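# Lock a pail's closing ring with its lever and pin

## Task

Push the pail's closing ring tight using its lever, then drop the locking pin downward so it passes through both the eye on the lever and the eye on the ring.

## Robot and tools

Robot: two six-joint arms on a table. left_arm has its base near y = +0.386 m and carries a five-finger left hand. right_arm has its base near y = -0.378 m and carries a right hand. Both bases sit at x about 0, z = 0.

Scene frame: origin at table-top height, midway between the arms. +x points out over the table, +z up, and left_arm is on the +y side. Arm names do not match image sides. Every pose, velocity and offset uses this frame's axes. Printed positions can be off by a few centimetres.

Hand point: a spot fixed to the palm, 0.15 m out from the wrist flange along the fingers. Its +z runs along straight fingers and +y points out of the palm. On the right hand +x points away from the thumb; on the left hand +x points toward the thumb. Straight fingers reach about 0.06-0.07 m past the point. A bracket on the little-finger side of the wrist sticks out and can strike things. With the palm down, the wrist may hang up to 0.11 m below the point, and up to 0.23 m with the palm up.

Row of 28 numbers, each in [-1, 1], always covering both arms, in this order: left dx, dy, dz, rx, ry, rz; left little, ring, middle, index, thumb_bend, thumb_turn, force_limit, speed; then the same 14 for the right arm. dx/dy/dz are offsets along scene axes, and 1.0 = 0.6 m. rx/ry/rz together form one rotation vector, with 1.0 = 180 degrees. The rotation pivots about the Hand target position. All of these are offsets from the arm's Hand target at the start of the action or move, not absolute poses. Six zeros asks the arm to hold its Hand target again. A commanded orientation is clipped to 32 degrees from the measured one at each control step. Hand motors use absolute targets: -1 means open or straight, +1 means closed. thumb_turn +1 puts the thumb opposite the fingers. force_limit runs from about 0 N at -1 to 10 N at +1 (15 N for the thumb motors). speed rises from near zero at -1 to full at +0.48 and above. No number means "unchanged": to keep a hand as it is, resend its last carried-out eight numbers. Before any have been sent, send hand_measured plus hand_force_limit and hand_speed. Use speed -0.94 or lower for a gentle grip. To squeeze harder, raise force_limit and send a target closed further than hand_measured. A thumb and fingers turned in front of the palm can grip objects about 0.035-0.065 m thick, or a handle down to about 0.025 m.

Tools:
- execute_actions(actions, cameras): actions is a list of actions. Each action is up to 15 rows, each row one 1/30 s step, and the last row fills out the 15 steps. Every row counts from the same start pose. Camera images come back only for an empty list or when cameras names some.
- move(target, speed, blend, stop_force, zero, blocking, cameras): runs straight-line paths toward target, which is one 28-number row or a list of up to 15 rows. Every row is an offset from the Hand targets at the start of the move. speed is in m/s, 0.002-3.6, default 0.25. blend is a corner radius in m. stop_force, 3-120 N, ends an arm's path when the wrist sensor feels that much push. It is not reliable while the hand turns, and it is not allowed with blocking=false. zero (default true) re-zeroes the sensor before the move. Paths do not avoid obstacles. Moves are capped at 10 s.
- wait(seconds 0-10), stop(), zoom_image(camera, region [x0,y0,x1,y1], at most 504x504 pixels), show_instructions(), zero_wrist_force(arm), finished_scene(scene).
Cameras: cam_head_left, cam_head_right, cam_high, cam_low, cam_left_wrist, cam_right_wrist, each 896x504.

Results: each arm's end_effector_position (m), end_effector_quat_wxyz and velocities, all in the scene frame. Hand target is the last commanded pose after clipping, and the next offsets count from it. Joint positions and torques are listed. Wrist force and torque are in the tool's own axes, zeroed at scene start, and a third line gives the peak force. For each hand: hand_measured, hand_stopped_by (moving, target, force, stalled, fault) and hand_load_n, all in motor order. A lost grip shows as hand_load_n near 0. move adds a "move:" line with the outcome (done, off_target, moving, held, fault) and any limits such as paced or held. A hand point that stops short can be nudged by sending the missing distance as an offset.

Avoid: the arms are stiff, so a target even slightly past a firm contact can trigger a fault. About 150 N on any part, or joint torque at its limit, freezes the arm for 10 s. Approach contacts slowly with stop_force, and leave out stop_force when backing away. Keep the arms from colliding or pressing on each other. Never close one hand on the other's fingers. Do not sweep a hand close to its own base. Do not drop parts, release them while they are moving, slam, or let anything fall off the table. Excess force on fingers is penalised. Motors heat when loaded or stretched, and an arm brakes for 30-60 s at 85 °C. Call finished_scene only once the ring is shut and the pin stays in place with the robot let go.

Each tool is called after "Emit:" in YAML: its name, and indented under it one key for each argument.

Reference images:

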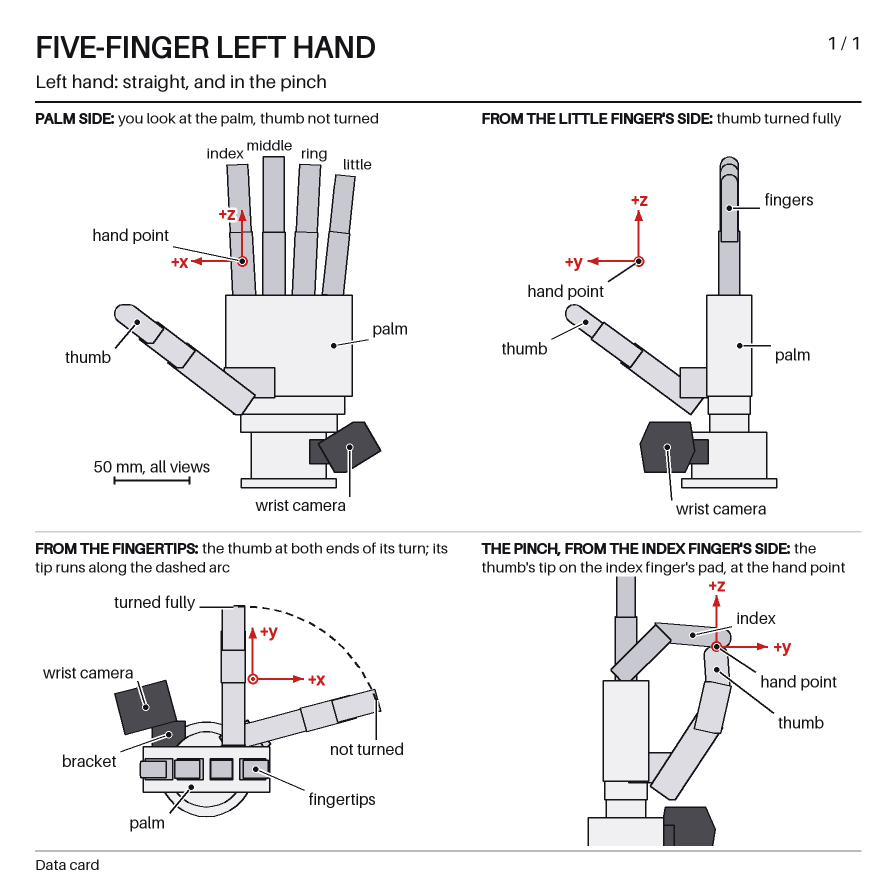

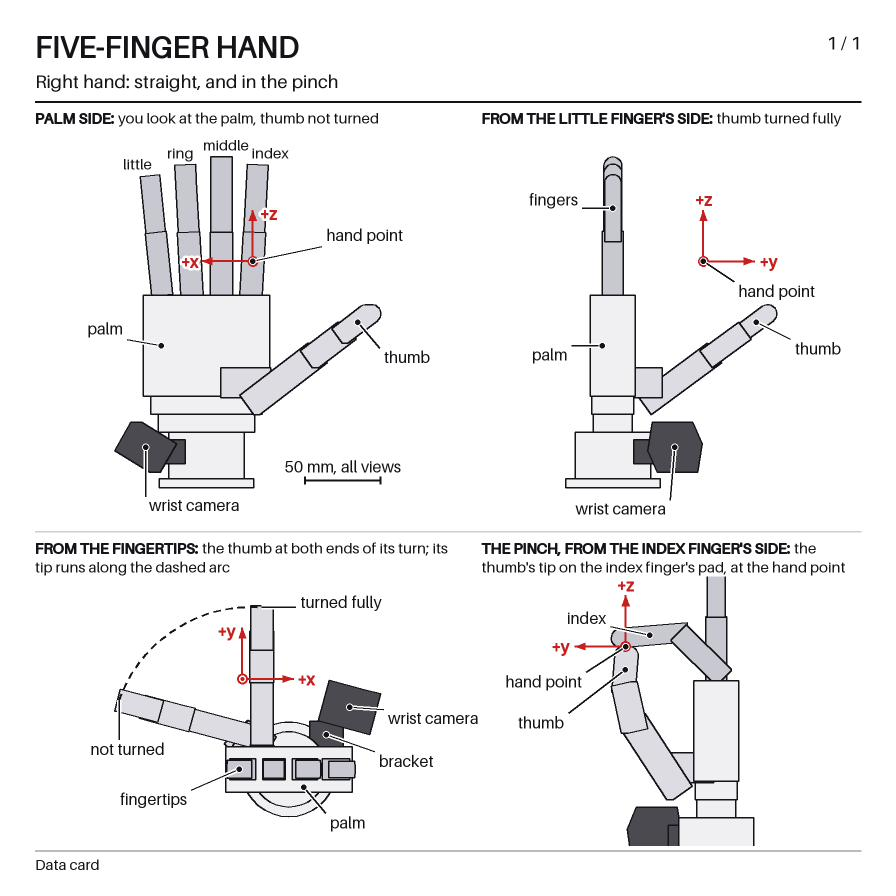

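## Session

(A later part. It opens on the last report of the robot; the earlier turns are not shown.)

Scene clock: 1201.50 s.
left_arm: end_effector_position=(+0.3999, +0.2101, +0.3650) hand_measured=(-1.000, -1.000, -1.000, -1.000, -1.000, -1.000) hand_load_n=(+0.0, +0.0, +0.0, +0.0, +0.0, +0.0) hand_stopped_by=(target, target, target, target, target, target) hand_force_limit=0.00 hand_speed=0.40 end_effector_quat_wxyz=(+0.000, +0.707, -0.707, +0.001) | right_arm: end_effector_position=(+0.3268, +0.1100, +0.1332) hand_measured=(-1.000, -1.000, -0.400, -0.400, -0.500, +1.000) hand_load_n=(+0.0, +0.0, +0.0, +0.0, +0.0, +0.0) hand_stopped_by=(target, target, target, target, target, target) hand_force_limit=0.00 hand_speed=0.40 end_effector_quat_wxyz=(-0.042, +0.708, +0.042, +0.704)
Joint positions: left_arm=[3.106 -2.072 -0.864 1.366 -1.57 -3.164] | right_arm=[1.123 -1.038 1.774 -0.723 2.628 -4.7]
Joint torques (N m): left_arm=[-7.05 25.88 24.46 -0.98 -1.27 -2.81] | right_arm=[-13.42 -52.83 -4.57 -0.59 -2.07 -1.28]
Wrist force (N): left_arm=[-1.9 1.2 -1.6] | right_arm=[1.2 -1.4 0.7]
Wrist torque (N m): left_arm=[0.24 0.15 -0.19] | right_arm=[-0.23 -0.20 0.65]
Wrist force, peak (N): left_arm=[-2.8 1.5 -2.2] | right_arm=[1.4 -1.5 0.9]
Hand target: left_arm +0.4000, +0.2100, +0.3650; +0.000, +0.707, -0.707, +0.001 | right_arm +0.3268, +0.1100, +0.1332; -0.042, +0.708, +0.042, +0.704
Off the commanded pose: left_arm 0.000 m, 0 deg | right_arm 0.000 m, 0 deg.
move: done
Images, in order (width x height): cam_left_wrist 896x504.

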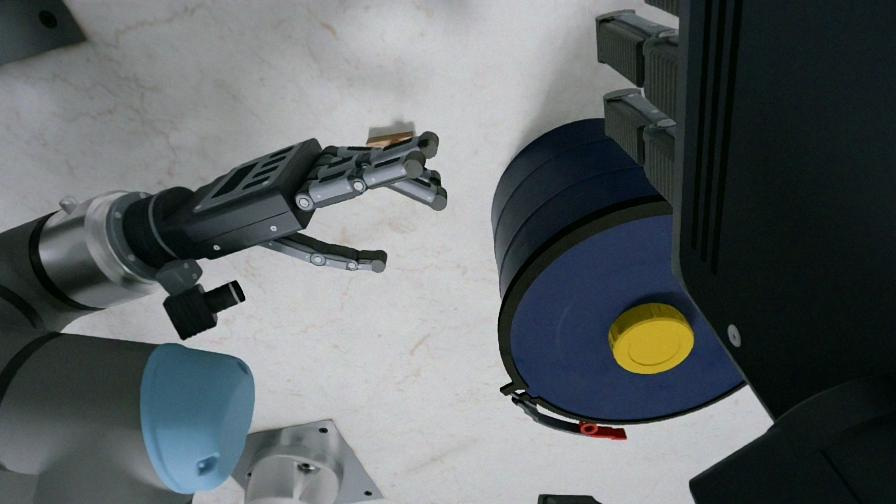

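Emit:
move:
  target:
    - [0,0,0,0,0,0,-1,-1,-1,-1,-1,-1,0,0.4,0,0,-0.03,0,0,0.029,-1,-1,-0.4,-0.4,-0.5,1,0,0.4]
    - [0,0,0,0,0,0,-1,-1,-1,-1,-1,-1,0,0.4,-0.018,-0.005,-0.0883,0,0,0.029,-1,-1,-0.4,-0.4,-0.5,1,0,0.4]
  speed: 0.08
  cameras: ["cam_left_wrist","cam_right_wrist"]

Emit:
zoom_image:
  camera: "cam_left_wrist"
  region: [320, 80, 480, 220]

Scene clock: 1220.13 s.
left_arm: end_effector_position=(+0.4000, +0.2100, +0.3649) hand_measured=(-1.000, -1.000, -1.000, -1.000, -1.000, -1.000) hand_load_n=(+0.0, +0.0, +0.0, +0.0, +0.0, +0.0) hand_stopped_by=(target, target, target, target, target, target) hand_force_limit=0.00 hand_speed=0.40 end_effector_quat_wxyz=(+0.000, +0.707, -0.707, +0.001) | right_arm: end_effector_position=(+0.3160, +0.1070, +0.0803) hand_measured=(-1.000, -1.000, -0.400, -0.400, -0.500, +1.000) hand_load_n=(+0.0, +0.0, +0.0, +0.0, +0.0, +0.0) hand_stopped_by=(target, target, target, target, target, target) hand_force_limit=0.00 hand_speed=0.40 end_effector_quat_wxyz=(-0.074, +0.706, +0.074, +0.701)
Joint positions: left_arm=[3.106 -2.072 -0.864 1.366 -1.57 -3.165] | right_arm=[1.126 -0.993 1.888 -0.883 2.54 -4.702]
Joint torques (N m): left_arm=[-7.52 26.34 25.98 -1.08 -1.44 -2.81] | right_arm=[12.39 -27.68 -2.48 -1.98 2.15 -1.2]
Wrist force (N): left_arm=[-1.8 1.5 -1.6] | right_arm=[1.3 -1.3 0.8]
Wrist torque (N m): left_arm=[0.27 0.14 -0.19] | right_arm=[-0.20 -0.22 0.73]
Wrist force, peak (N): left_arm=[-1.9 1.4 -2.0] | right_arm=[1.9 -1.4 0.9]
Hand target: left_arm +0.4000, +0.2100, +0.3650; +0.000, +0.707, -0.707, +0.001 | right_arm +0.3160, +0.1070, +0.0802; -0.074, +0.706, +0.074, +0.701
Off the commanded pose: left_arm 0.000 m, 0 deg | right_arm 0.000 m, 0 deg.
move: done
Images, in order (width x height): cam_left_wrist 896x504, cam_right_wrist 896x504.

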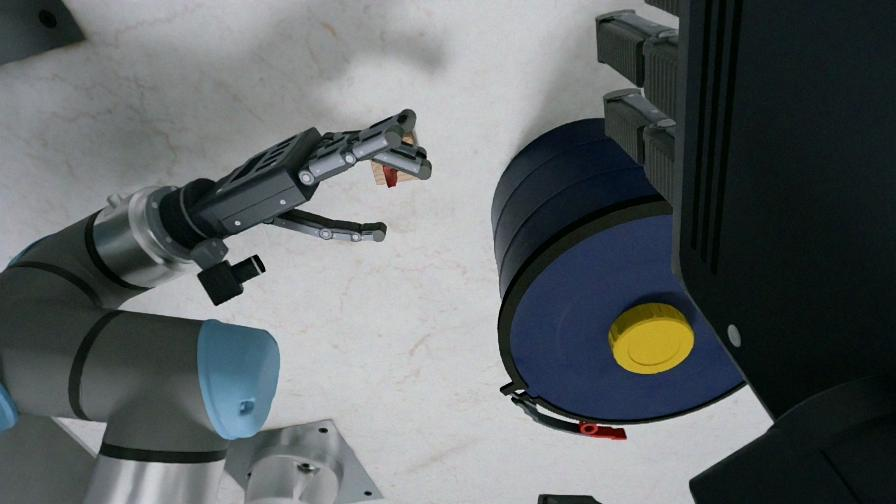

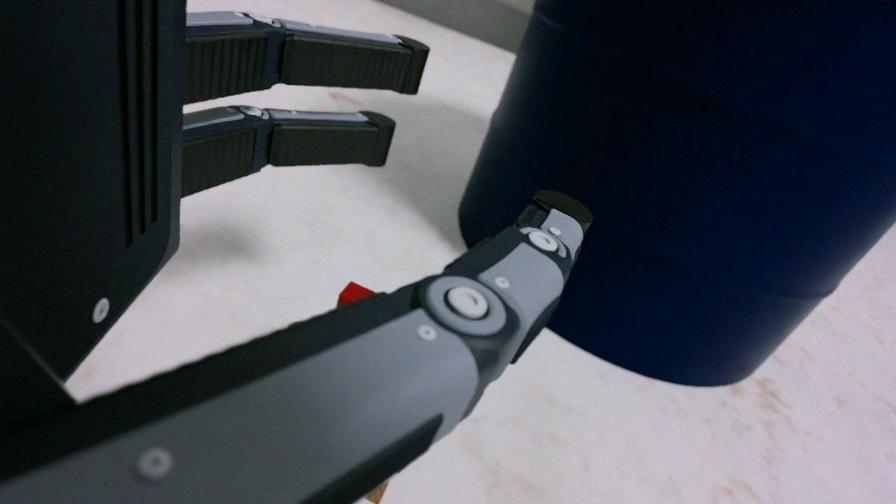

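Scaled by 3.150.

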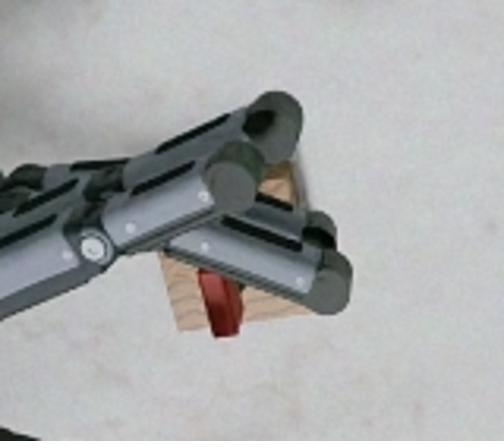

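Emit:
move:
  target: [0,0,0,0,0,0,-1,-1,-1,-1,-1,-1,0,0.4,-0.01,0.005,-0.045,0,0,0,-1,-1,-0.4,-0.4,-0.5,1,0,0.4]
  speed: 0.05
  stop_force: 6
  cameras: ["cam_left_wrist","cam_right_wrist"]

Emit:
zoom_image:
  camera: "cam_left_wrist"
  region: [320, 80, 480, 220]

Emit:
zoom_image:
  camera: "cam_right_wrist"
  region: [180, 130, 620, 400]

Scene clock: 1244.83 s.
left_arm: end_effector_position=(+0.4000, +0.2100, +0.3649) hand_measured=(-1.000, -1.000, -1.000, -1.000, -1.000, -1.000) hand_load_n=(+0.0, +0.0, +0.0, +0.0, +0.0, +0.0) hand_stopped_by=(target, target, target, target, target, target) hand_force_limit=0.00 hand_speed=0.40 end_effector_quat_wxyz=(+0.000, +0.707, -0.707, +0.001) | right_arm: end_effector_position=(+0.3100, +0.1100, +0.0532) hand_measured=(-1.000, -1.000, -0.400, -0.400, -0.500, +1.000) hand_load_n=(+0.0, +0.0, +0.0, +0.0, +0.0, +0.0) hand_stopped_by=(target, target, target, target, target, target) hand_force_limit=0.00 hand_speed=0.40 end_effector_quat_wxyz=(-0.074, +0.706, +0.074, +0.701)
Joint positions: left_arm=[3.106 -2.072 -0.864 1.366 -1.57 -3.165] | right_arm=[1.14 -0.936 1.887 -0.939 2.554 -4.702]
Joint torques (N m): left_arm=[-6.61 25.87 26.2 -1.74 -1.31 -2.68] | right_arm=[11.9 -28.2 -26.65 -2.11 2.13 -1.34]
Wrist force (N): left_arm=[-1.8 1.2 -1.5] | right_arm=[1.2 -1.4 0.6]
Wrist torque (N m): left_arm=[0.23 0.14 -0.19] | right_arm=[-0.21 -0.20 0.73]
Wrist force, peak (N): left_arm=[-2.0 1.6 -1.9] | right_arm=[1.5 -1.5 0.8]
Hand target: left_arm +0.4000, +0.2100, +0.3650; +0.000, +0.707, -0.707, +0.001 | right_arm +0.3100, +0.1100, +0.0532; -0.074, +0.706, +0.074, +0.701
Off the commanded pose: left_arm 0.000 m, 0 deg | right_arm 0.000 m, 0 deg.
move: done
Images, in order (width x height): cam_left_wrist 896x504, cam_right_wrist 896x504.

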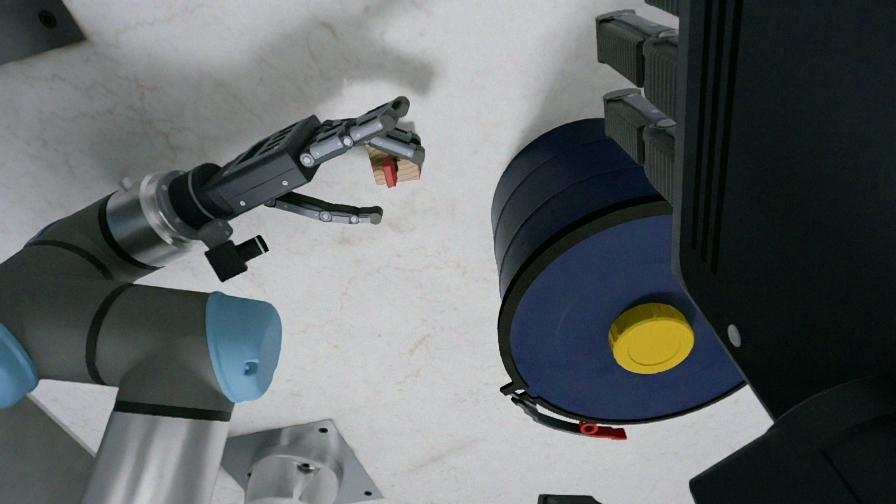

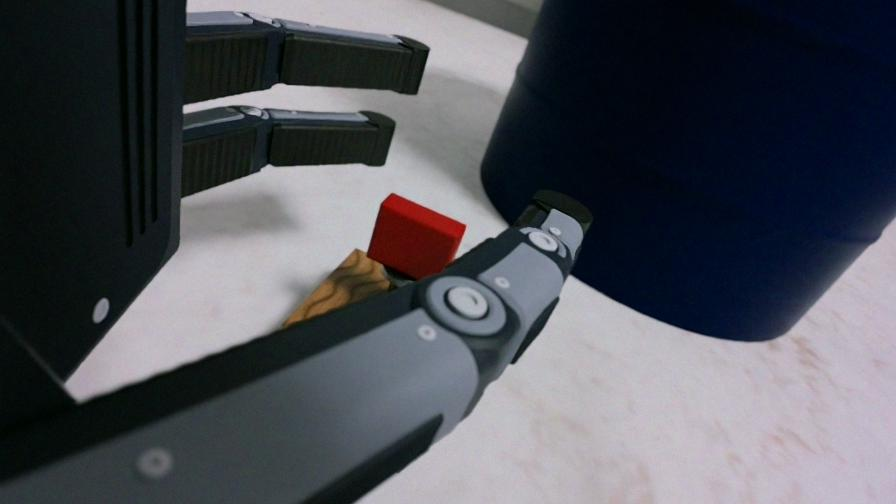

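Scaled by 3.150.

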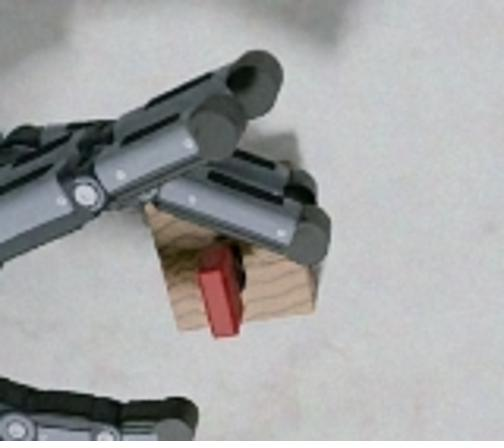

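Scaled by 1.145.

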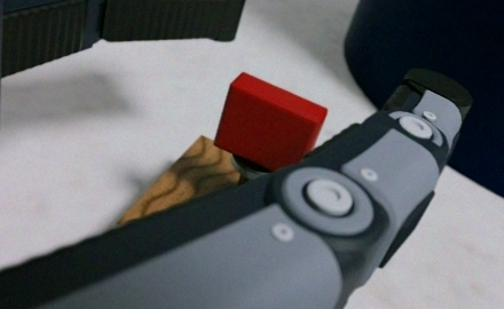

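Emit:
move:
  target: [0,0,0,0,0,0,-1,-1,-1,-1,-1,-1,0,0.4,0,-0.0017,-0.035,0,0,0,-1,-1,-0.4,-0.4,-0.5,1,0,0.4]
  speed: 0.02
  stop_force: 4
  cameras: ["cam_left_wrist","cam_right_wrist"]

Emit:
zoom_image:
  camera: "cam_left_wrist"
  region: [320, 80, 480, 220]

Emit:
zoom_image:
  camera: "cam_right_wrist"
  region: [180, 130, 620, 400]

Scene clock: 1255.47 s.
left_arm: end_effector_position=(+0.4000, +0.2100, +0.3649) hand_measured=(-1.000, -1.000, -1.000, -1.000, -1.000, -1.000) hand_load_n=(+0.0, +0.0, +0.0, +0.0, +0.0, +0.0) hand_stopped_by=(target, target, target, target, target, target) hand_force_limit=0.00 hand_speed=0.40 end_effector_quat_wxyz=(+0.000, +0.707, -0.707, +0.001) | right_arm: end_effector_position=(+0.3100, +0.1090, +0.0322) hand_measured=(-1.000, -1.000, -0.400, -0.400, -0.500, +1.000) hand_load_n=(+0.0, +0.0, +0.0, +0.0, +0.0, +0.0) hand_stopped_by=(target, target, target, target, target, target) hand_force_limit=0.00 hand_speed=0.40 end_effector_quat_wxyz=(-0.074, +0.706, +0.074, +0.701)
Joint positions: left_arm=[3.106 -2.072 -0.864 1.366 -1.57 -3.165] | right_arm=[1.14 -0.894 1.891 -0.985 2.554 -4.702]
Joint torques (N m): left_arm=[-7.24 26.35 27.17 -2.31 -1.34 -2.52] | right_arm=[-13.39 -28.84 -1.04 -2.06 -2.08 -1.36]
Wrist force (N): left_arm=[-1.8 1.4 -1.8] | right_arm=[1.1 -1.4 0.9]
Wrist torque (N m): left_arm=[0.27 0.13 -0.19] | right_arm=[-0.23 -0.19 0.72]
Wrist force, peak (N): left_arm=[-2.2 1.6 -1.8] | right_arm=[1.3 -1.6 0.9]
Hand target: left_arm +0.4000, +0.2100, +0.3650; +0.000, +0.707, -0.707, +0.001 | right_arm +0.3100, +0.1090, +0.0322; -0.074, +0.706, +0.074, +0.701
Off the commanded pose: left_arm 0.000 m, 0 deg | right_arm 0.000 m, 0 deg.
move: done
Images, in order (width x height): cam_left_wrist 896x504, cam_right_wrist 896x504.

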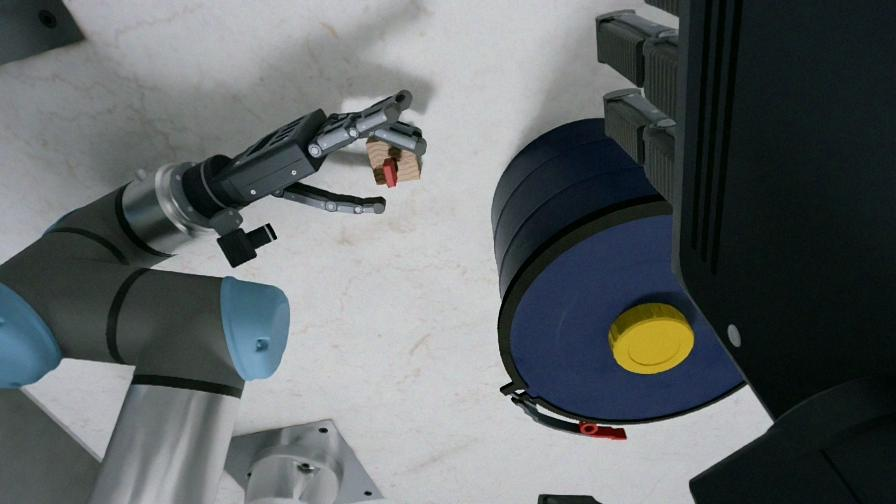

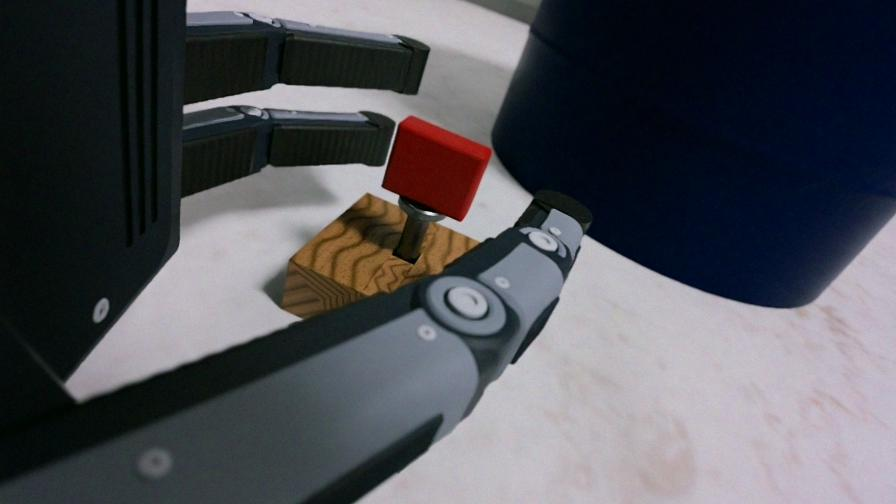

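Scaled by 3.150.

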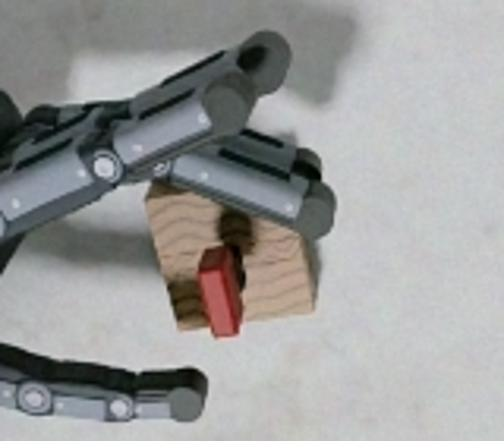

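Scaled by 1.145.

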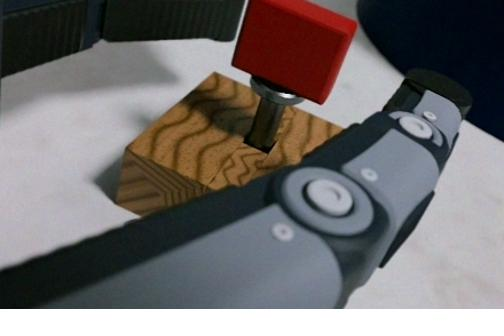

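Emit:
execute_actions:
  actions:
    - [[0,0,0,0,0,0,-1,-1,-1,-1,-1,-1,0,0.4,0,0,0,0,0,0,-1,-1,0.3,0.3,0.3,1,-0.6,-0.9]]

Emit:
wait:
  seconds: 2
  cameras: ["cam_left_wrist","cam_right_wrist"]

Emit:
zoom_image:
  camera: "cam_left_wrist"
  region: [320, 80, 480, 220]

Emit:
zoom_image:
  camera: "cam_right_wrist"
  region: [180, 80, 620, 400]

Scene clock: 1270.53 s.
left_arm: end_effector_position=(+0.4000, +0.2100, +0.3649) hand_measured=(-1.000, -1.000, -1.000, -1.000, -1.000, -1.000) hand_load_n=(+0.0, +0.0, +0.0, +0.0, +0.0, +0.0) hand_stopped_by=(target, target, target, target, target, target) hand_force_limit=0.00 hand_speed=0.40 end_effector_quat_wxyz=(+0.000, +0.707, -0.707, +0.001) | right_arm: end_effector_position=(+0.3100, +0.1090, +0.0322) hand_measured=(-1.000, -1.000, +0.148, +0.130, -0.220, +1.000) hand_load_n=(+0.0, +0.0, +3.0, +2.5, +3.5, -0.5) hand_stopped_by=(target, target, force, force, force, target) hand_force_limit=-0.60 hand_speed=-0.90 end_effector_quat_wxyz=(-0.074, +0.706, +0.074, +0.701)
Joint positions: left_arm=[3.106 -2.072 -0.864 1.366 -1.57 -3.165] | right_arm=[1.14 -0.894 1.891 -0.985 2.554 -4.702]
Joint torques (N m): left_arm=[-6.93 25.9 26.22 -2.8 -1.26 -2.59] | right_arm=[-13.58 -29.1 -2.36 -1.62 -1.03 -1.33]
Wrist force (N): left_arm=[-1.5 0.8 -1.6] | right_arm=[1.7 -1.4 0.7]
Wrist torque (N m): left_arm=[0.18 0.09 -0.16] | right_arm=[-0.22 -0.22 0.74]
Wrist force, peak (N): left_arm=[-2.0 1.4 -2.0] | right_arm=[1.8 -1.5 0.7]
Hand target: left_arm +0.4000, +0.2100, +0.3650; +0.000, +0.707, -0.707, +0.001 | right_arm +0.3100, +0.1090, +0.0322; -0.074, +0.706, +0.074, +0.701
Off the commanded pose: left_arm 0.000 m, 0 deg | right_arm 0.000 m, 0 deg.
Step readings (end_effector_position of left_arm | right_arm):
0: (+0.4000, +0.2100, +0.3649) | (+0.3100, +0.1090, +0.0322)
1: (+0.4000, +0.2100, +0.3649) | (+0.3100, +0.1090, +0.0322)
2: (+0.4000, +0.2100, +0.3649) | (+0.3100, +0.1090, +0.0322)
4: (+0.4000, +0.2100, +0.3649) | (+0.3100, +0.1090, +0.0322)
8: (+0.4000, +0.2100, +0.3649) | (+0.3100, +0.1090, +0.0322)
15: (+0.4000, +0.2100, +0.3649) | (+0.3100, +0.1090, +0.0322)

Scene clock: 1272.53 s.
left_arm: end_effector_position=(+0.4000, +0.2100, +0.3649) hand_measured=(-1.000, -1.000, -1.000, -1.000, -1.000, -1.000) hand_load_n=(+0.0, +0.0, +0.0, +0.0, +0.0, +0.0) hand_stopped_by=(target, target, target, target, target, target) hand_force_limit=0.00 hand_speed=0.40 end_effector_quat_wxyz=(+0.000, +0.707, -0.707, +0.001) | right_arm: end_effector_position=(+0.3100, +0.1090, +0.0322) hand_measured=(-1.000, -1.000, +0.148, +0.130, -0.220, +1.000) hand_load_n=(+0.0, +0.0, +3.0, +2.5, +3.5, -0.5) hand_stopped_by=(target, target, force, force, force, target) hand_force_limit=-0.60 hand_speed=-0.90 end_effector_quat_wxyz=(-0.074, +0.706, +0.074, +0.701)
Joint positions: left_arm=[3.106 -2.072 -0.864 1.366 -1.57 -3.165] | right_arm=[1.14 -0.894 1.891 -0.985 2.554 -4.702]
Joint torques (N m): left_arm=[-6.88 26.38 27.17 -3.11 -1.22 -2.36] | right_arm=[-13.25 -28.78 -4.47 -1.12 -0.07 -1.26]
Wrist force (N): left_arm=[-1.6 1.3 -1.8] | right_arm=[1.4 -1.4 0.7]
Wrist torque (N m): left_arm=[0.26 0.11 -0.17] | right_arm=[-0.22 -0.17 0.71]
Wrist force, peak (N): left_arm=[-1.9 1.4 -1.9] | right_arm=[1.8 -1.6 0.5]
Hand target: left_arm +0.4000, +0.2100, +0.3650; +0.000, +0.707, -0.707, +0.001 | right_arm +0.3100, +0.1090, +0.0322; -0.074, +0.706, +0.074, +0.701
Off the commanded pose: left_arm 0.000 m, 0 deg | right_arm 0.000 m, 0 deg.
wait: 2.00 s; at rest by 0.17 s
Images, in order (width x height): cam_left_wrist 896x504, cam_right_wrist 896x504.

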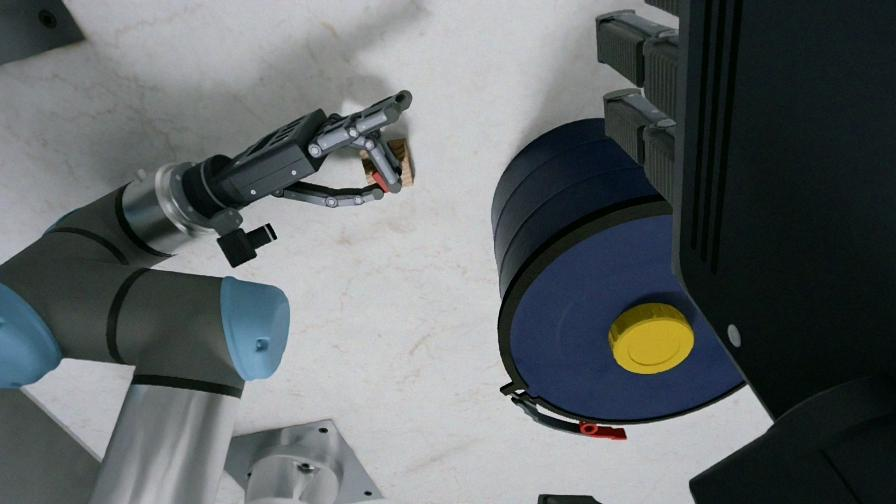

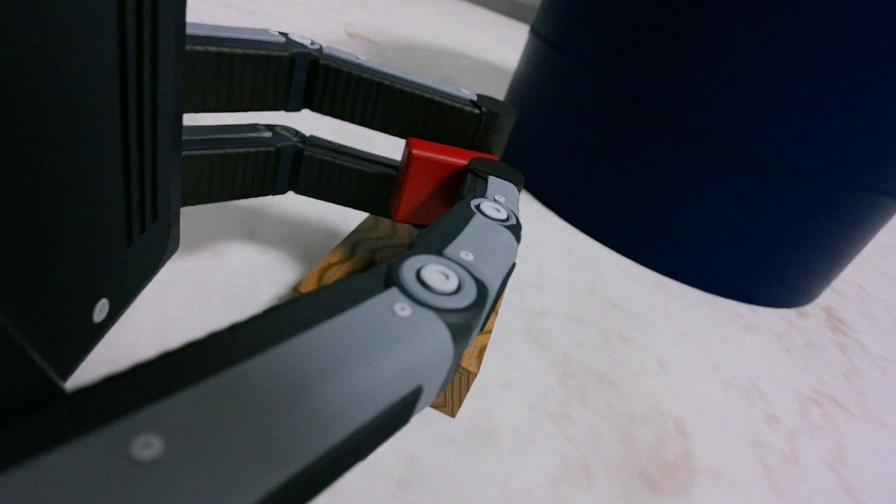

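Scaled by 3.150.

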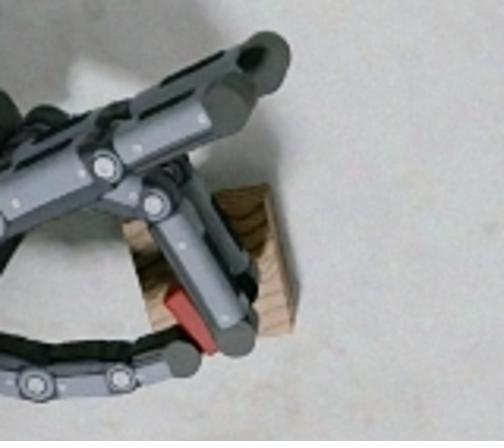

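Scaled by 1.145.

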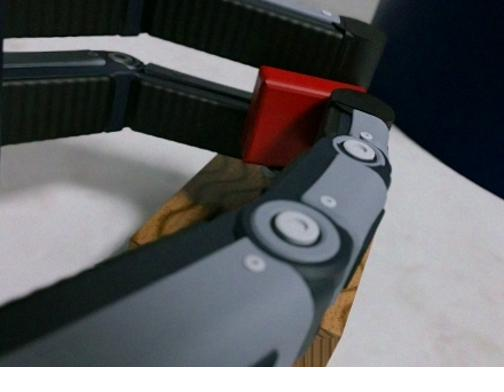

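Emit:
execute_actions:
  actions:
    - [[0,0,0,0,0,0,-1,-1,-1,-1,-1,-1,0,0.4,0,0,0,0,0,0,-1,-1,0.3,0.3,0.305,1,-0.1,-0.95]]

Emit:
wait:
  seconds: 2
  cameras: ["cam_left_wrist","cam_right_wrist"]

Emit:
zoom_image:
  camera: "cam_left_wrist"
  region: [320, 80, 480, 220]

Scene clock: 1277.37 s.
left_arm: end_effector_position=(+0.4000, +0.2100, +0.3650) hand_measured=(-1.000, -1.000, -1.000, -1.000, -1.000, -1.000) hand_load_n=(+0.0, +0.0, +0.0, +0.0, +0.0, +0.0) hand_stopped_by=(target, target, target, target, target, target) hand_force_limit=0.00 hand_speed=0.40 end_effector_quat_wxyz=(+0.000, +0.707, -0.707, +0.001) | right_arm: end_effector_position=(+0.3100, +0.1090, +0.0322) hand_measured=(-1.000, -1.000, +0.148, +0.130, -0.206, +1.000) hand_load_n=(+0.0, +0.0, +4.5, +5.0, +6.5, -1.0) hand_stopped_by=(target, target, force, force, force, target) hand_force_limit=-0.10 hand_speed=-0.95 end_effector_quat_wxyz=(-0.074, +0.706, +0.074, +0.701)
Joint positions: left_arm=[3.106 -2.072 -0.864 1.366 -1.57 -3.165] | right_arm=[1.14 -0.894 1.891 -0.985 2.554 -4.702]
Joint torques (N m): left_arm=[-7.48 26.06 26.53 -3.43 -1.23 -2.48] | right_arm=[-11.43 -29.12 -6.44 -0.35 1.62 -1.28]
Wrist force (N): left_arm=[-1.7 1.3 -1.5] | right_arm=[1.1 -1.3 0.8]
Wrist torque (N m): left_arm=[0.24 0.12 -0.18] | right_arm=[-0.21 -0.20 0.73]
Wrist force, peak (N): left_arm=[-1.7 1.8 -1.9] | right_arm=[1.7 -1.6 0.8]
Hand target: left_arm +0.4000, +0.2100, +0.3650; +0.000, +0.707, -0.707, +0.001 | right_arm +0.3100, +0.1090, +0.0322; -0.074, +0.706, +0.074, +0.701
Off the commanded pose: left_arm 0.000 m, 0 deg | right_arm 0.000 m, 0 deg.
Step readings (end_effector_position of left_arm | right_arm):
0: (+0.4000, +0.2100, +0.3650) | (+0.3100, +0.1090, +0.0322)
1: (+0.4000, +0.2100, +0.3650) | (+0.3100, +0.1090, +0.0322)
2: (+0.4000, +0.2100, +0.3650) | (+0.3100, +0.1090, +0.0322)
4: (+0.4000, +0.2100, +0.3650) | (+0.3100, +0.1090, +0.0322)
8: (+0.4000, +0.2100, +0.3650) | (+0.3100, +0.1090, +0.0322)
15: (+0.4000, +0.2100, +0.3650) | (+0.3100, +0.1090, +0.0322)

Scene clock: 1279.37 s.
left_arm: end_effector_position=(+0.4000, +0.2100, +0.3650) hand_measured=(-1.000, -1.000, -1.000, -1.000, -1.000, -1.000) hand_load_n=(+0.0, +0.0, +0.0, +0.0, +0.0, +0.0) hand_stopped_by=(target, target, target, target, target, target) hand_force_limit=0.00 hand_speed=0.40 end_effector_quat_wxyz=(+0.000, +0.707, -0.707, +0.001) | right_arm: end_effector_position=(+0.3100, +0.1090, +0.0322) hand_measured=(-1.000, -1.000, +0.148, +0.130, -0.206, +1.000) hand_load_n=(+0.0, +0.0, +4.5, +5.0, +6.5, -1.0) hand_stopped_by=(target, target, force, force, force, target) hand_force_limit=-0.10 hand_speed=-0.95 end_effector_quat_wxyz=(-0.074, +0.706, +0.074, +0.701)
Joint positions: left_arm=[3.106 -2.072 -0.864 1.366 -1.57 -3.165] | right_arm=[1.14 -0.894 1.891 -0.985 2.554 -4.702]
Joint torques (N m): left_arm=[-7.03 25.37 26.32 -3.37 -1.19 -2.47] | right_arm=[-11.53 -29.17 -7.98 -0.05 1.85 -1.28]
Wrist force (N): left_arm=[-1.8 1.4 -1.4] | right_arm=[1.1 -1.4 0.8]
Wrist torque (N m): left_arm=[0.26 0.15 -0.19] | right_arm=[-0.22 -0.20 0.73]
Wrist force, peak (N): left_arm=[-2.0 1.4 -1.8] | right_arm=[1.1 -1.6 0.9]
Hand target: left_arm +0.4000, +0.2100, +0.3650; +0.000, +0.707, -0.707, +0.001 | right_arm +0.3100, +0.1090, +0.0322; -0.074, +0.706, +0.074, +0.701
Off the commanded pose: left_arm 0.000 m, 0 deg | right_arm 0.000 m, 0 deg.
wait: 2.00 s; at rest by 0.17 s
Images, in order (width x height): cam_left_wrist 896x504, cam_right_wrist 896x504.

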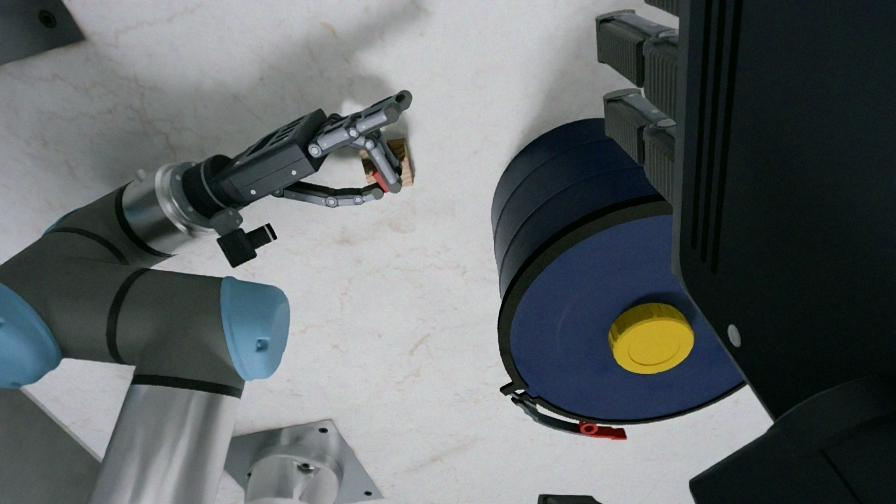

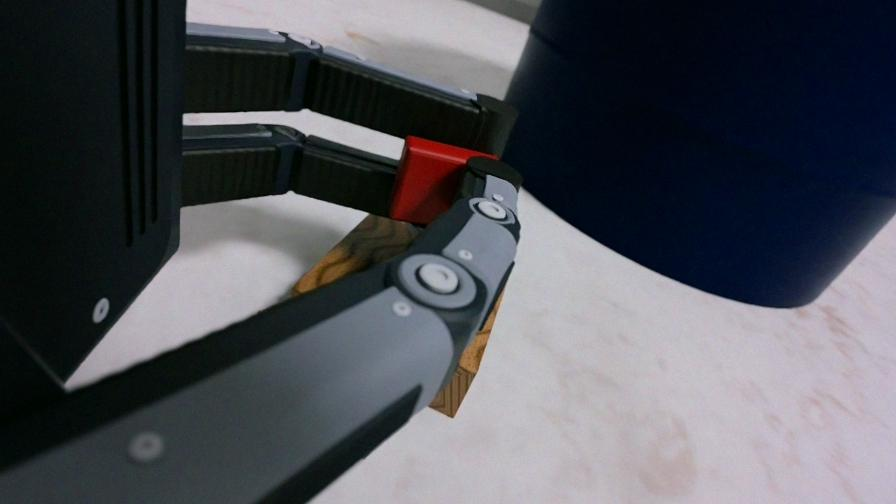

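Scaled by 3.150.

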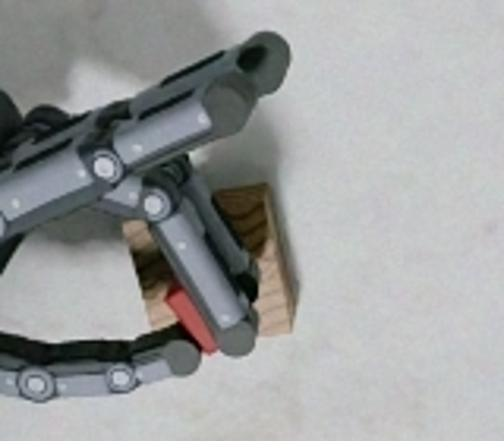

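Emit:
move:
  target: [0,0.2833,0.1417,0,0,0,-1,-1,-1,-1,-1,-1,0,0.4,0,0,0.1333,0,0,0,-1,-1,0.3,0.3,0.305,1,-0.1,-0.95]
  speed: 0.12
  cameras: ["cam_left_wrist","cam_right_wrist"]

Emit:
zoom_image:
  camera: "cam_left_wrist"
  region: [350, 180, 530, 320]

Scene clock: 1292.63 s.
left_arm: end_effector_position=(+0.4000, +0.3800, +0.4499) hand_measured=(-1.000, -1.000, -1.000, -1.000, -1.000, -1.000) hand_load_n=(+0.0, +0.0, +0.0, +0.0, +0.0, +0.0) hand_stopped_by=(target, target, target, target, target, target) hand_force_limit=0.00 hand_speed=0.40 end_effector_quat_wxyz=(+0.000, +0.707, -0.707, +0.001) | right_arm: end_effector_position=(+0.3100, +0.1090, +0.1122) hand_measured=(-1.000, -1.000, +0.148, +0.130, -0.206, +1.000) hand_load_n=(+0.0, +0.5, +4.0, +5.0, +6.5, -1.0) hand_stopped_by=(target, target, force, force, force, target) hand_force_limit=-0.10 hand_speed=-0.95 end_effector_quat_wxyz=(-0.074, +0.706, +0.074, +0.701)
Joint positions: left_arm=[3.459 -2.097 -0.595 1.122 -1.57 -2.811] | right_arm=[1.14 -1.05 1.87 -0.808 2.554 -4.702]
Joint torques (N m): left_arm=[6.56 24.7 25.3 -3.6 0.65 2.57] | right_arm=[-11.43 -51.7 -28.81 0.62 -1.1 1.23]
Wrist force (N): left_arm=[-1.7 1.4 -1.9] | right_arm=[1.1 -1.3 0.9]
Wrist torque (N m): left_arm=[0.30 0.14 -0.29] | right_arm=[-0.22 -0.22 0.71]
Wrist force, peak (N): left_arm=[-2.7 1.6 -1.8] | right_arm=[1.6 -1.2 0.7]
Hand target: left_arm +0.4000, +0.3800, +0.4500; +0.000, +0.707, -0.707, +0.001 | right_arm +0.3100, +0.1090, +0.1122; -0.074, +0.706, +0.074, +0.701
Off the commanded pose: left_arm 0.000 m, 0 deg | right_arm 0.000 m, 0 deg.
move: done
Images, in order (width x height): cam_left_wrist 896x504, cam_right_wrist 896x504.

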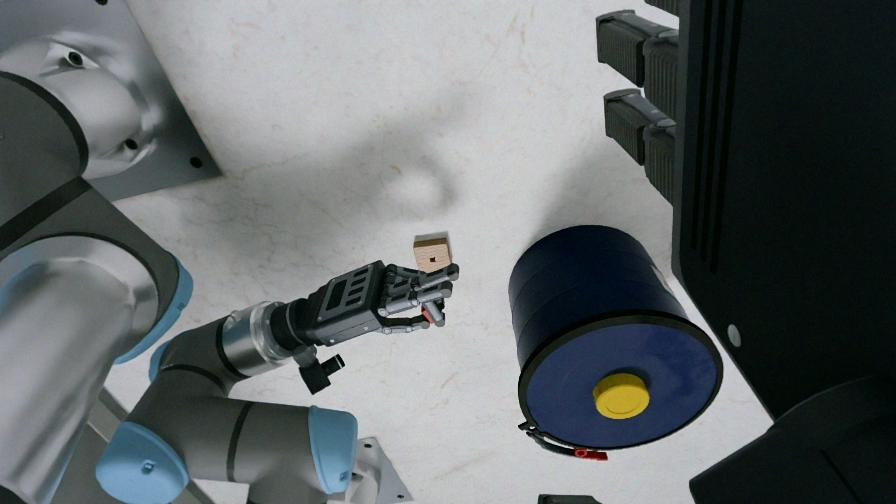

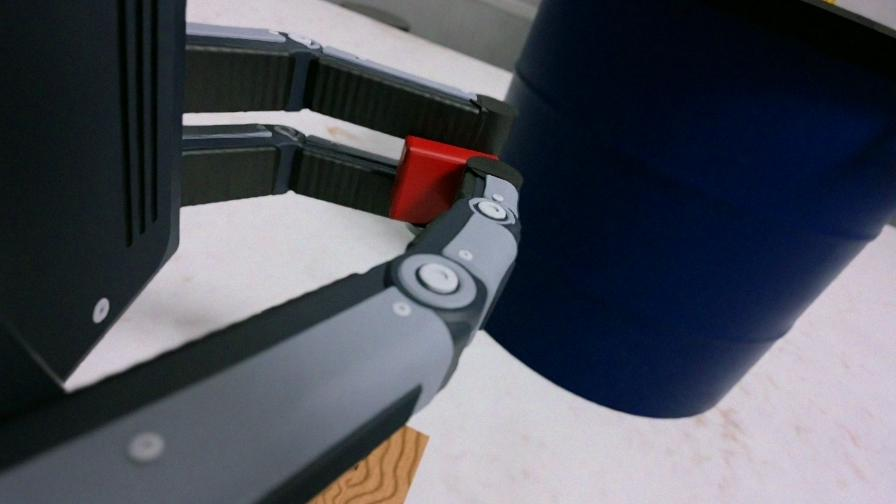

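Scaled by 2.800.

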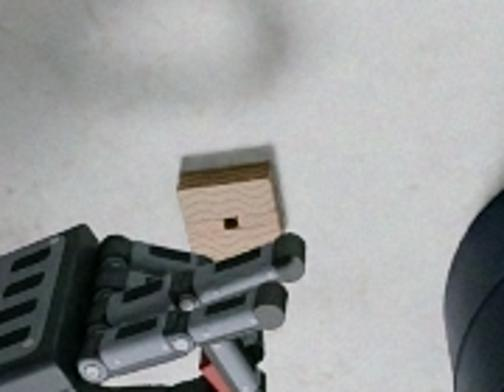

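Emit:
move:
  target:
    - [0,0,0,0,0,0,-1,-1,-1,-1,-1,-1,0,0.4,0.0583,0.035,0.0967,0,0,0.0444,-1,-1,0.3,0.3,0.305,1,-0.1,-0.95]
    - [0,0,0,0,0,0,-1,-1,-1,-1,-1,-1,0,0.4,0.1422,0.0145,0.3542,0,0,0.0444,-1,-1,0.3,0.3,0.305,1,-0.1,-0.95]
    - [0,0,0,0,0,0,-1,-1,-1,-1,-1,-1,0,0.4,0.25,-0.0817,0.413,0,0,0.1278,-1,-1,0.3,0.3,0.305,1,-0.1,-0.95]
    - [0,0,0,0,0,0,-1,-1,-1,-1,-1,-1,0,0.4,0.3167,-0.265,0.4467,0,0,0.2667,-1,-1,0.3,0.3,0.305,1,-0.1,-0.95]
    - [0,0,0,0,0,0,-1,-1,-1,-1,-1,-1,0,0.4,0.25,-0.448,0.413,0,0,0.4333,-1,-1,0.3,0.3,0.305,1,-0.1,-0.95]
  speed: 0.18
  blend: [0.01,0.02,0.04,0.04,0]
  cameras: ["cam_high","cam_right_wrist"]

Scene clock: 1309.17 s.
left_arm: end_effector_position=(+0.4000, +0.3800, +0.4500) hand_measured=(-1.000, -1.000, -1.000, -1.000, -1.000, -1.000) hand_load_n=(+0.0, +0.0, +0.0, +0.0, +0.0, +0.0) hand_stopped_by=(target, target, target, target, target, target) hand_force_limit=0.00 hand_speed=0.40 end_effector_quat_wxyz=(+0.000, +0.707, -0.707, +0.001) | right_arm: end_effector_position=(+0.4600, -0.1598, +0.3600) hand_measured=(-1.000, -1.000, +0.148, +0.130, -0.206, +1.000) hand_load_n=(+0.0, +0.0, +4.0, +5.0, +6.5, -1.0) hand_stopped_by=(target, target, force, force, force, target) hand_force_limit=-0.10 hand_speed=-0.95 end_effector_quat_wxyz=(+0.499, -0.502, -0.502, -0.498)
Joint positions: left_arm=[3.46 -2.098 -0.594 1.122 -1.57 -2.811] | right_arm=[-0.473 -1.581 1.826 -0.262 -0.42 -4.697]
Joint torques (N m): left_arm=[3.01 26.1 24.84 -3.7 -1.27 2.42] | right_arm=[-13.8 -8.59 -33.5 -0.68 -1.85 1.09]
Wrist force (N): left_arm=[-1.9 1.4 -1.5] | right_arm=[1.0 -1.3 0.8]
Wrist torque (N m): left_arm=[0.28 0.17 -0.29] | right_arm=[-0.20 -0.24 0.65]
Wrist force, peak (N): left_arm=[-2.0 1.5 -2.1] | right_arm=[1.6 -2.1 1.1]
Hand target: left_arm +0.4000, +0.3800, +0.4500; +0.000, +0.707, -0.707, +0.001 | right_arm +0.4600, -0.1598, +0.3600; +0.499, -0.502, -0.502, -0.498
Off the commanded pose: left_arm 0.000 m, 0 deg | right_arm 0.000 m, 0 deg.
move: done
Images, in order (width x height): cam_high 896x504, cam_right_wrist 896x504.

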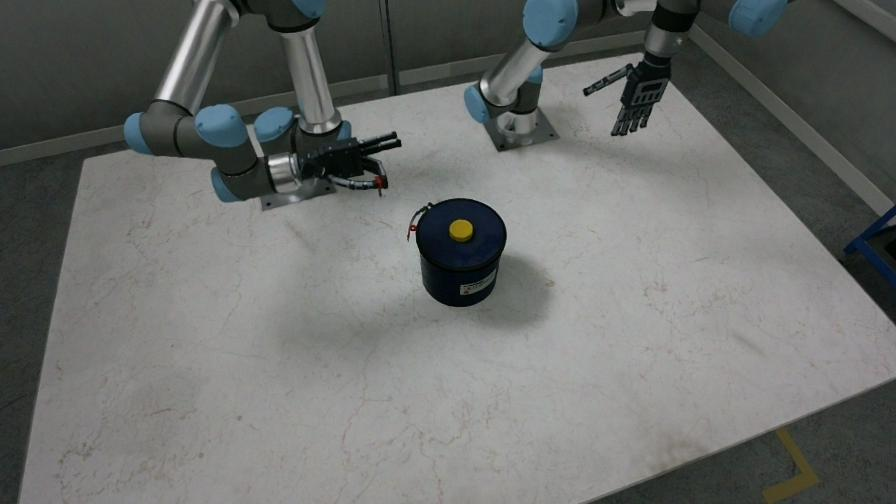

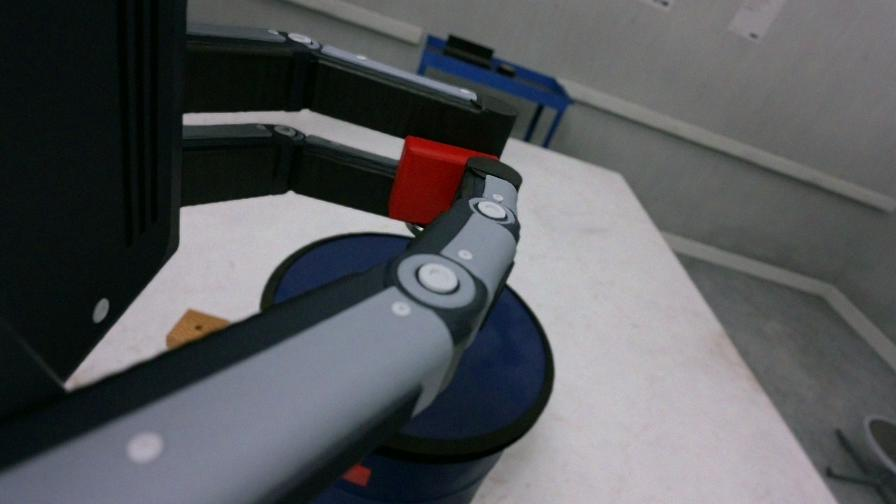

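Emit:
move:
  target: [0,-0.2833,-0.1417,0,0,0,-1,-1,-1,-1,-1,-1,0,0.4,-0.025,0.1083,-0.1333,0,0,0,-1,-1,0.3,0.3,0.305,1,-0.1,-0.95]
  speed: 0.1
  cameras: ["cam_high","cam_left_wrist","cam_right_wrist"]

Emit:
zoom_image:
  camera: "cam_high"
  region: [390, 190, 440, 245]

Emit:
zoom_image:
  camera: "cam_left_wrist"
  region: [540, 320, 660, 460]

Scene clock: 1335.33 s.
left_arm: end_effector_position=(+0.4000, +0.2101, +0.3650) hand_measured=(-1.000, -1.000, -1.000, -1.000, -1.000, -1.000) hand_load_n=(+0.0, +0.0, +0.0, +0.0, +0.0, +0.0) hand_stopped_by=(target, target, target, target, target, target) hand_force_limit=0.00 hand_speed=0.40 end_effector_quat_wxyz=(+0.000, +0.707, -0.707, +0.001) | right_arm: end_effector_position=(+0.4450, -0.0949, +0.2801) hand_measured=(-1.000, -1.000, +0.148, +0.130, -0.206, +1.000) hand_load_n=(+0.0, +0.5, +4.0, +5.0, +6.5, -1.5) hand_stopped_by=(target, target, force, force, force, target) hand_force_limit=-0.10 hand_speed=-0.95 end_effector_quat_wxyz=(+0.499, -0.502, -0.502, -0.498)
Joint positions: left_arm=[3.106 -2.072 -0.864 1.366 -1.57 -3.164] | right_arm=[-0.322 -1.55 2.013 -0.488 -0.269 -4.688]
Joint torques (N m): left_arm=[-6.85 25.76 12.55 -0.95 -1.29 -2.78] | right_arm=[11.09 -8.21 -7.3 -1.12 2.29 1.35]
Wrist force (N): left_arm=[-1.9 1.3 -1.6] | right_arm=[0.6 -1.3 0.6]
Wrist torque (N m): left_arm=[0.25 0.16 -0.19] | right_arm=[-0.20 -0.16 0.63]
Wrist force, peak (N): left_arm=[-2.8 1.6 -1.9] | right_arm=[1.6 -1.5 0.5]
Hand target: left_arm +0.4000, +0.2100, +0.3650; +0.000, +0.707, -0.707, +0.001 | right_arm +0.4450, -0.0948, +0.2800; +0.499, -0.502, -0.502, -0.498
Off the commanded pose: left_arm 0.000 m, 0 deg | right_arm 0.000 m, 0 deg.
move: done
Images, in order (width x height): cam_high 896x504, cam_left_wrist 896x504, cam_right_wrist 896x504.

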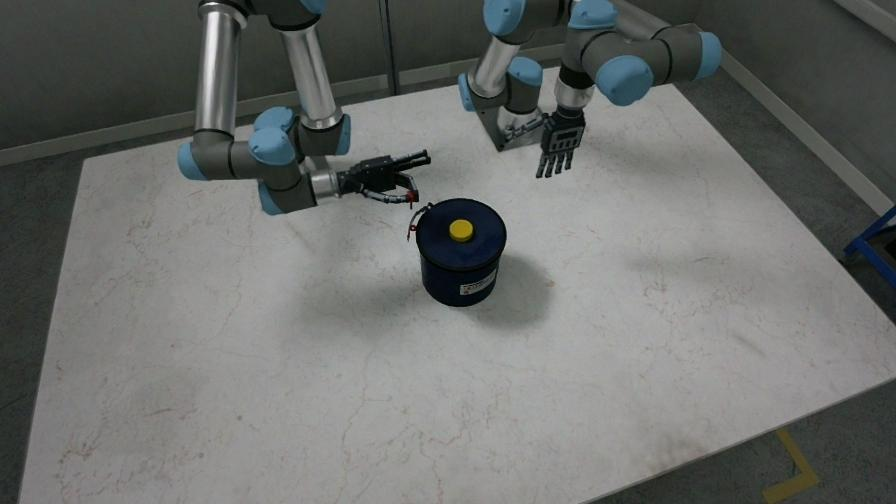

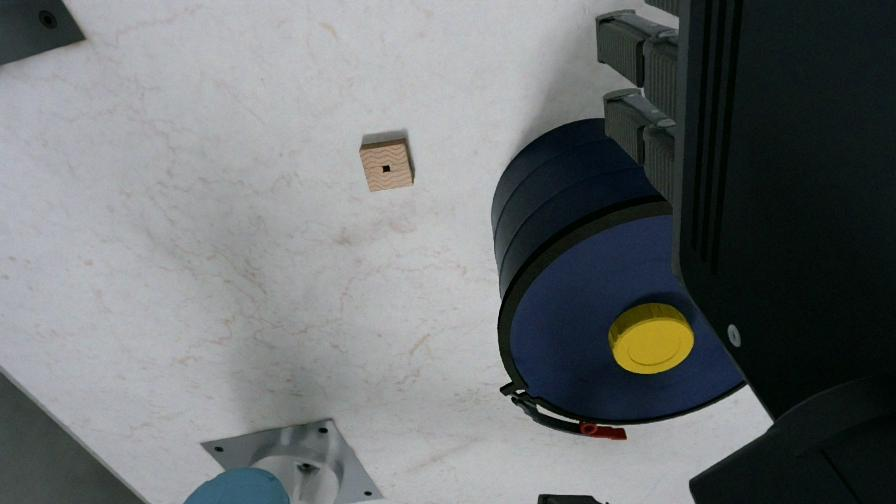

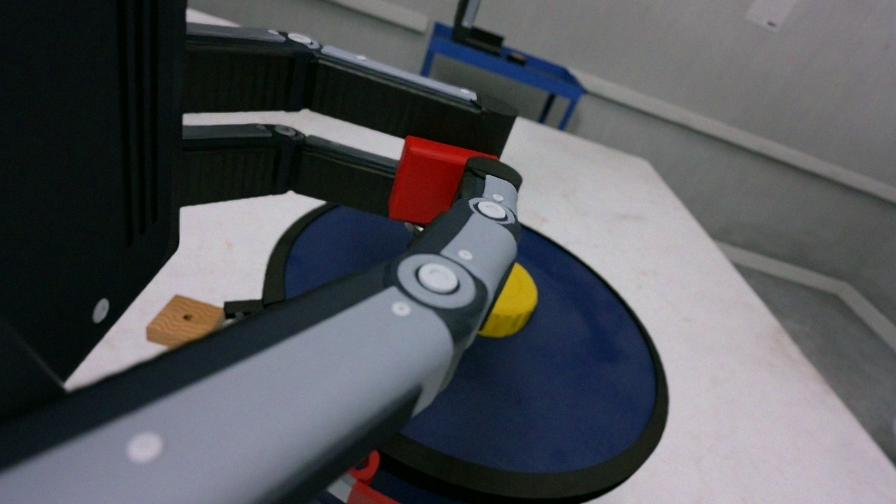

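Scaled by 9.164.

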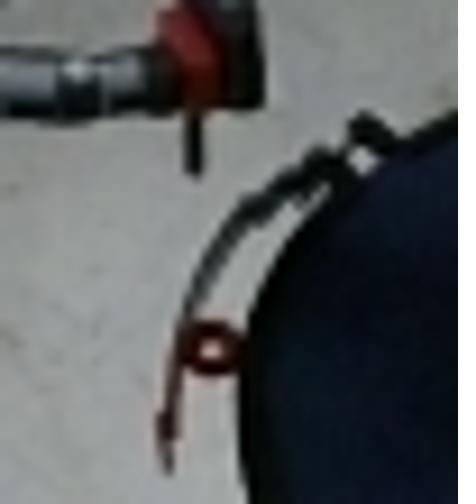

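Scaled by 3.600.

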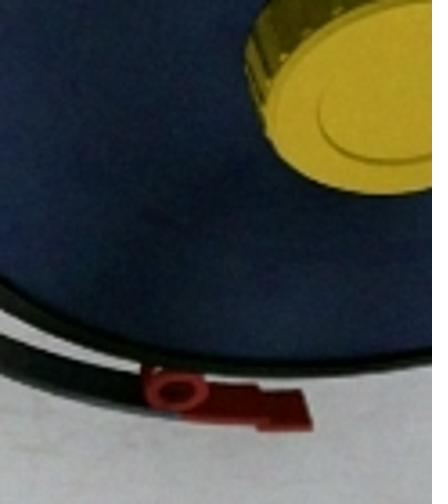

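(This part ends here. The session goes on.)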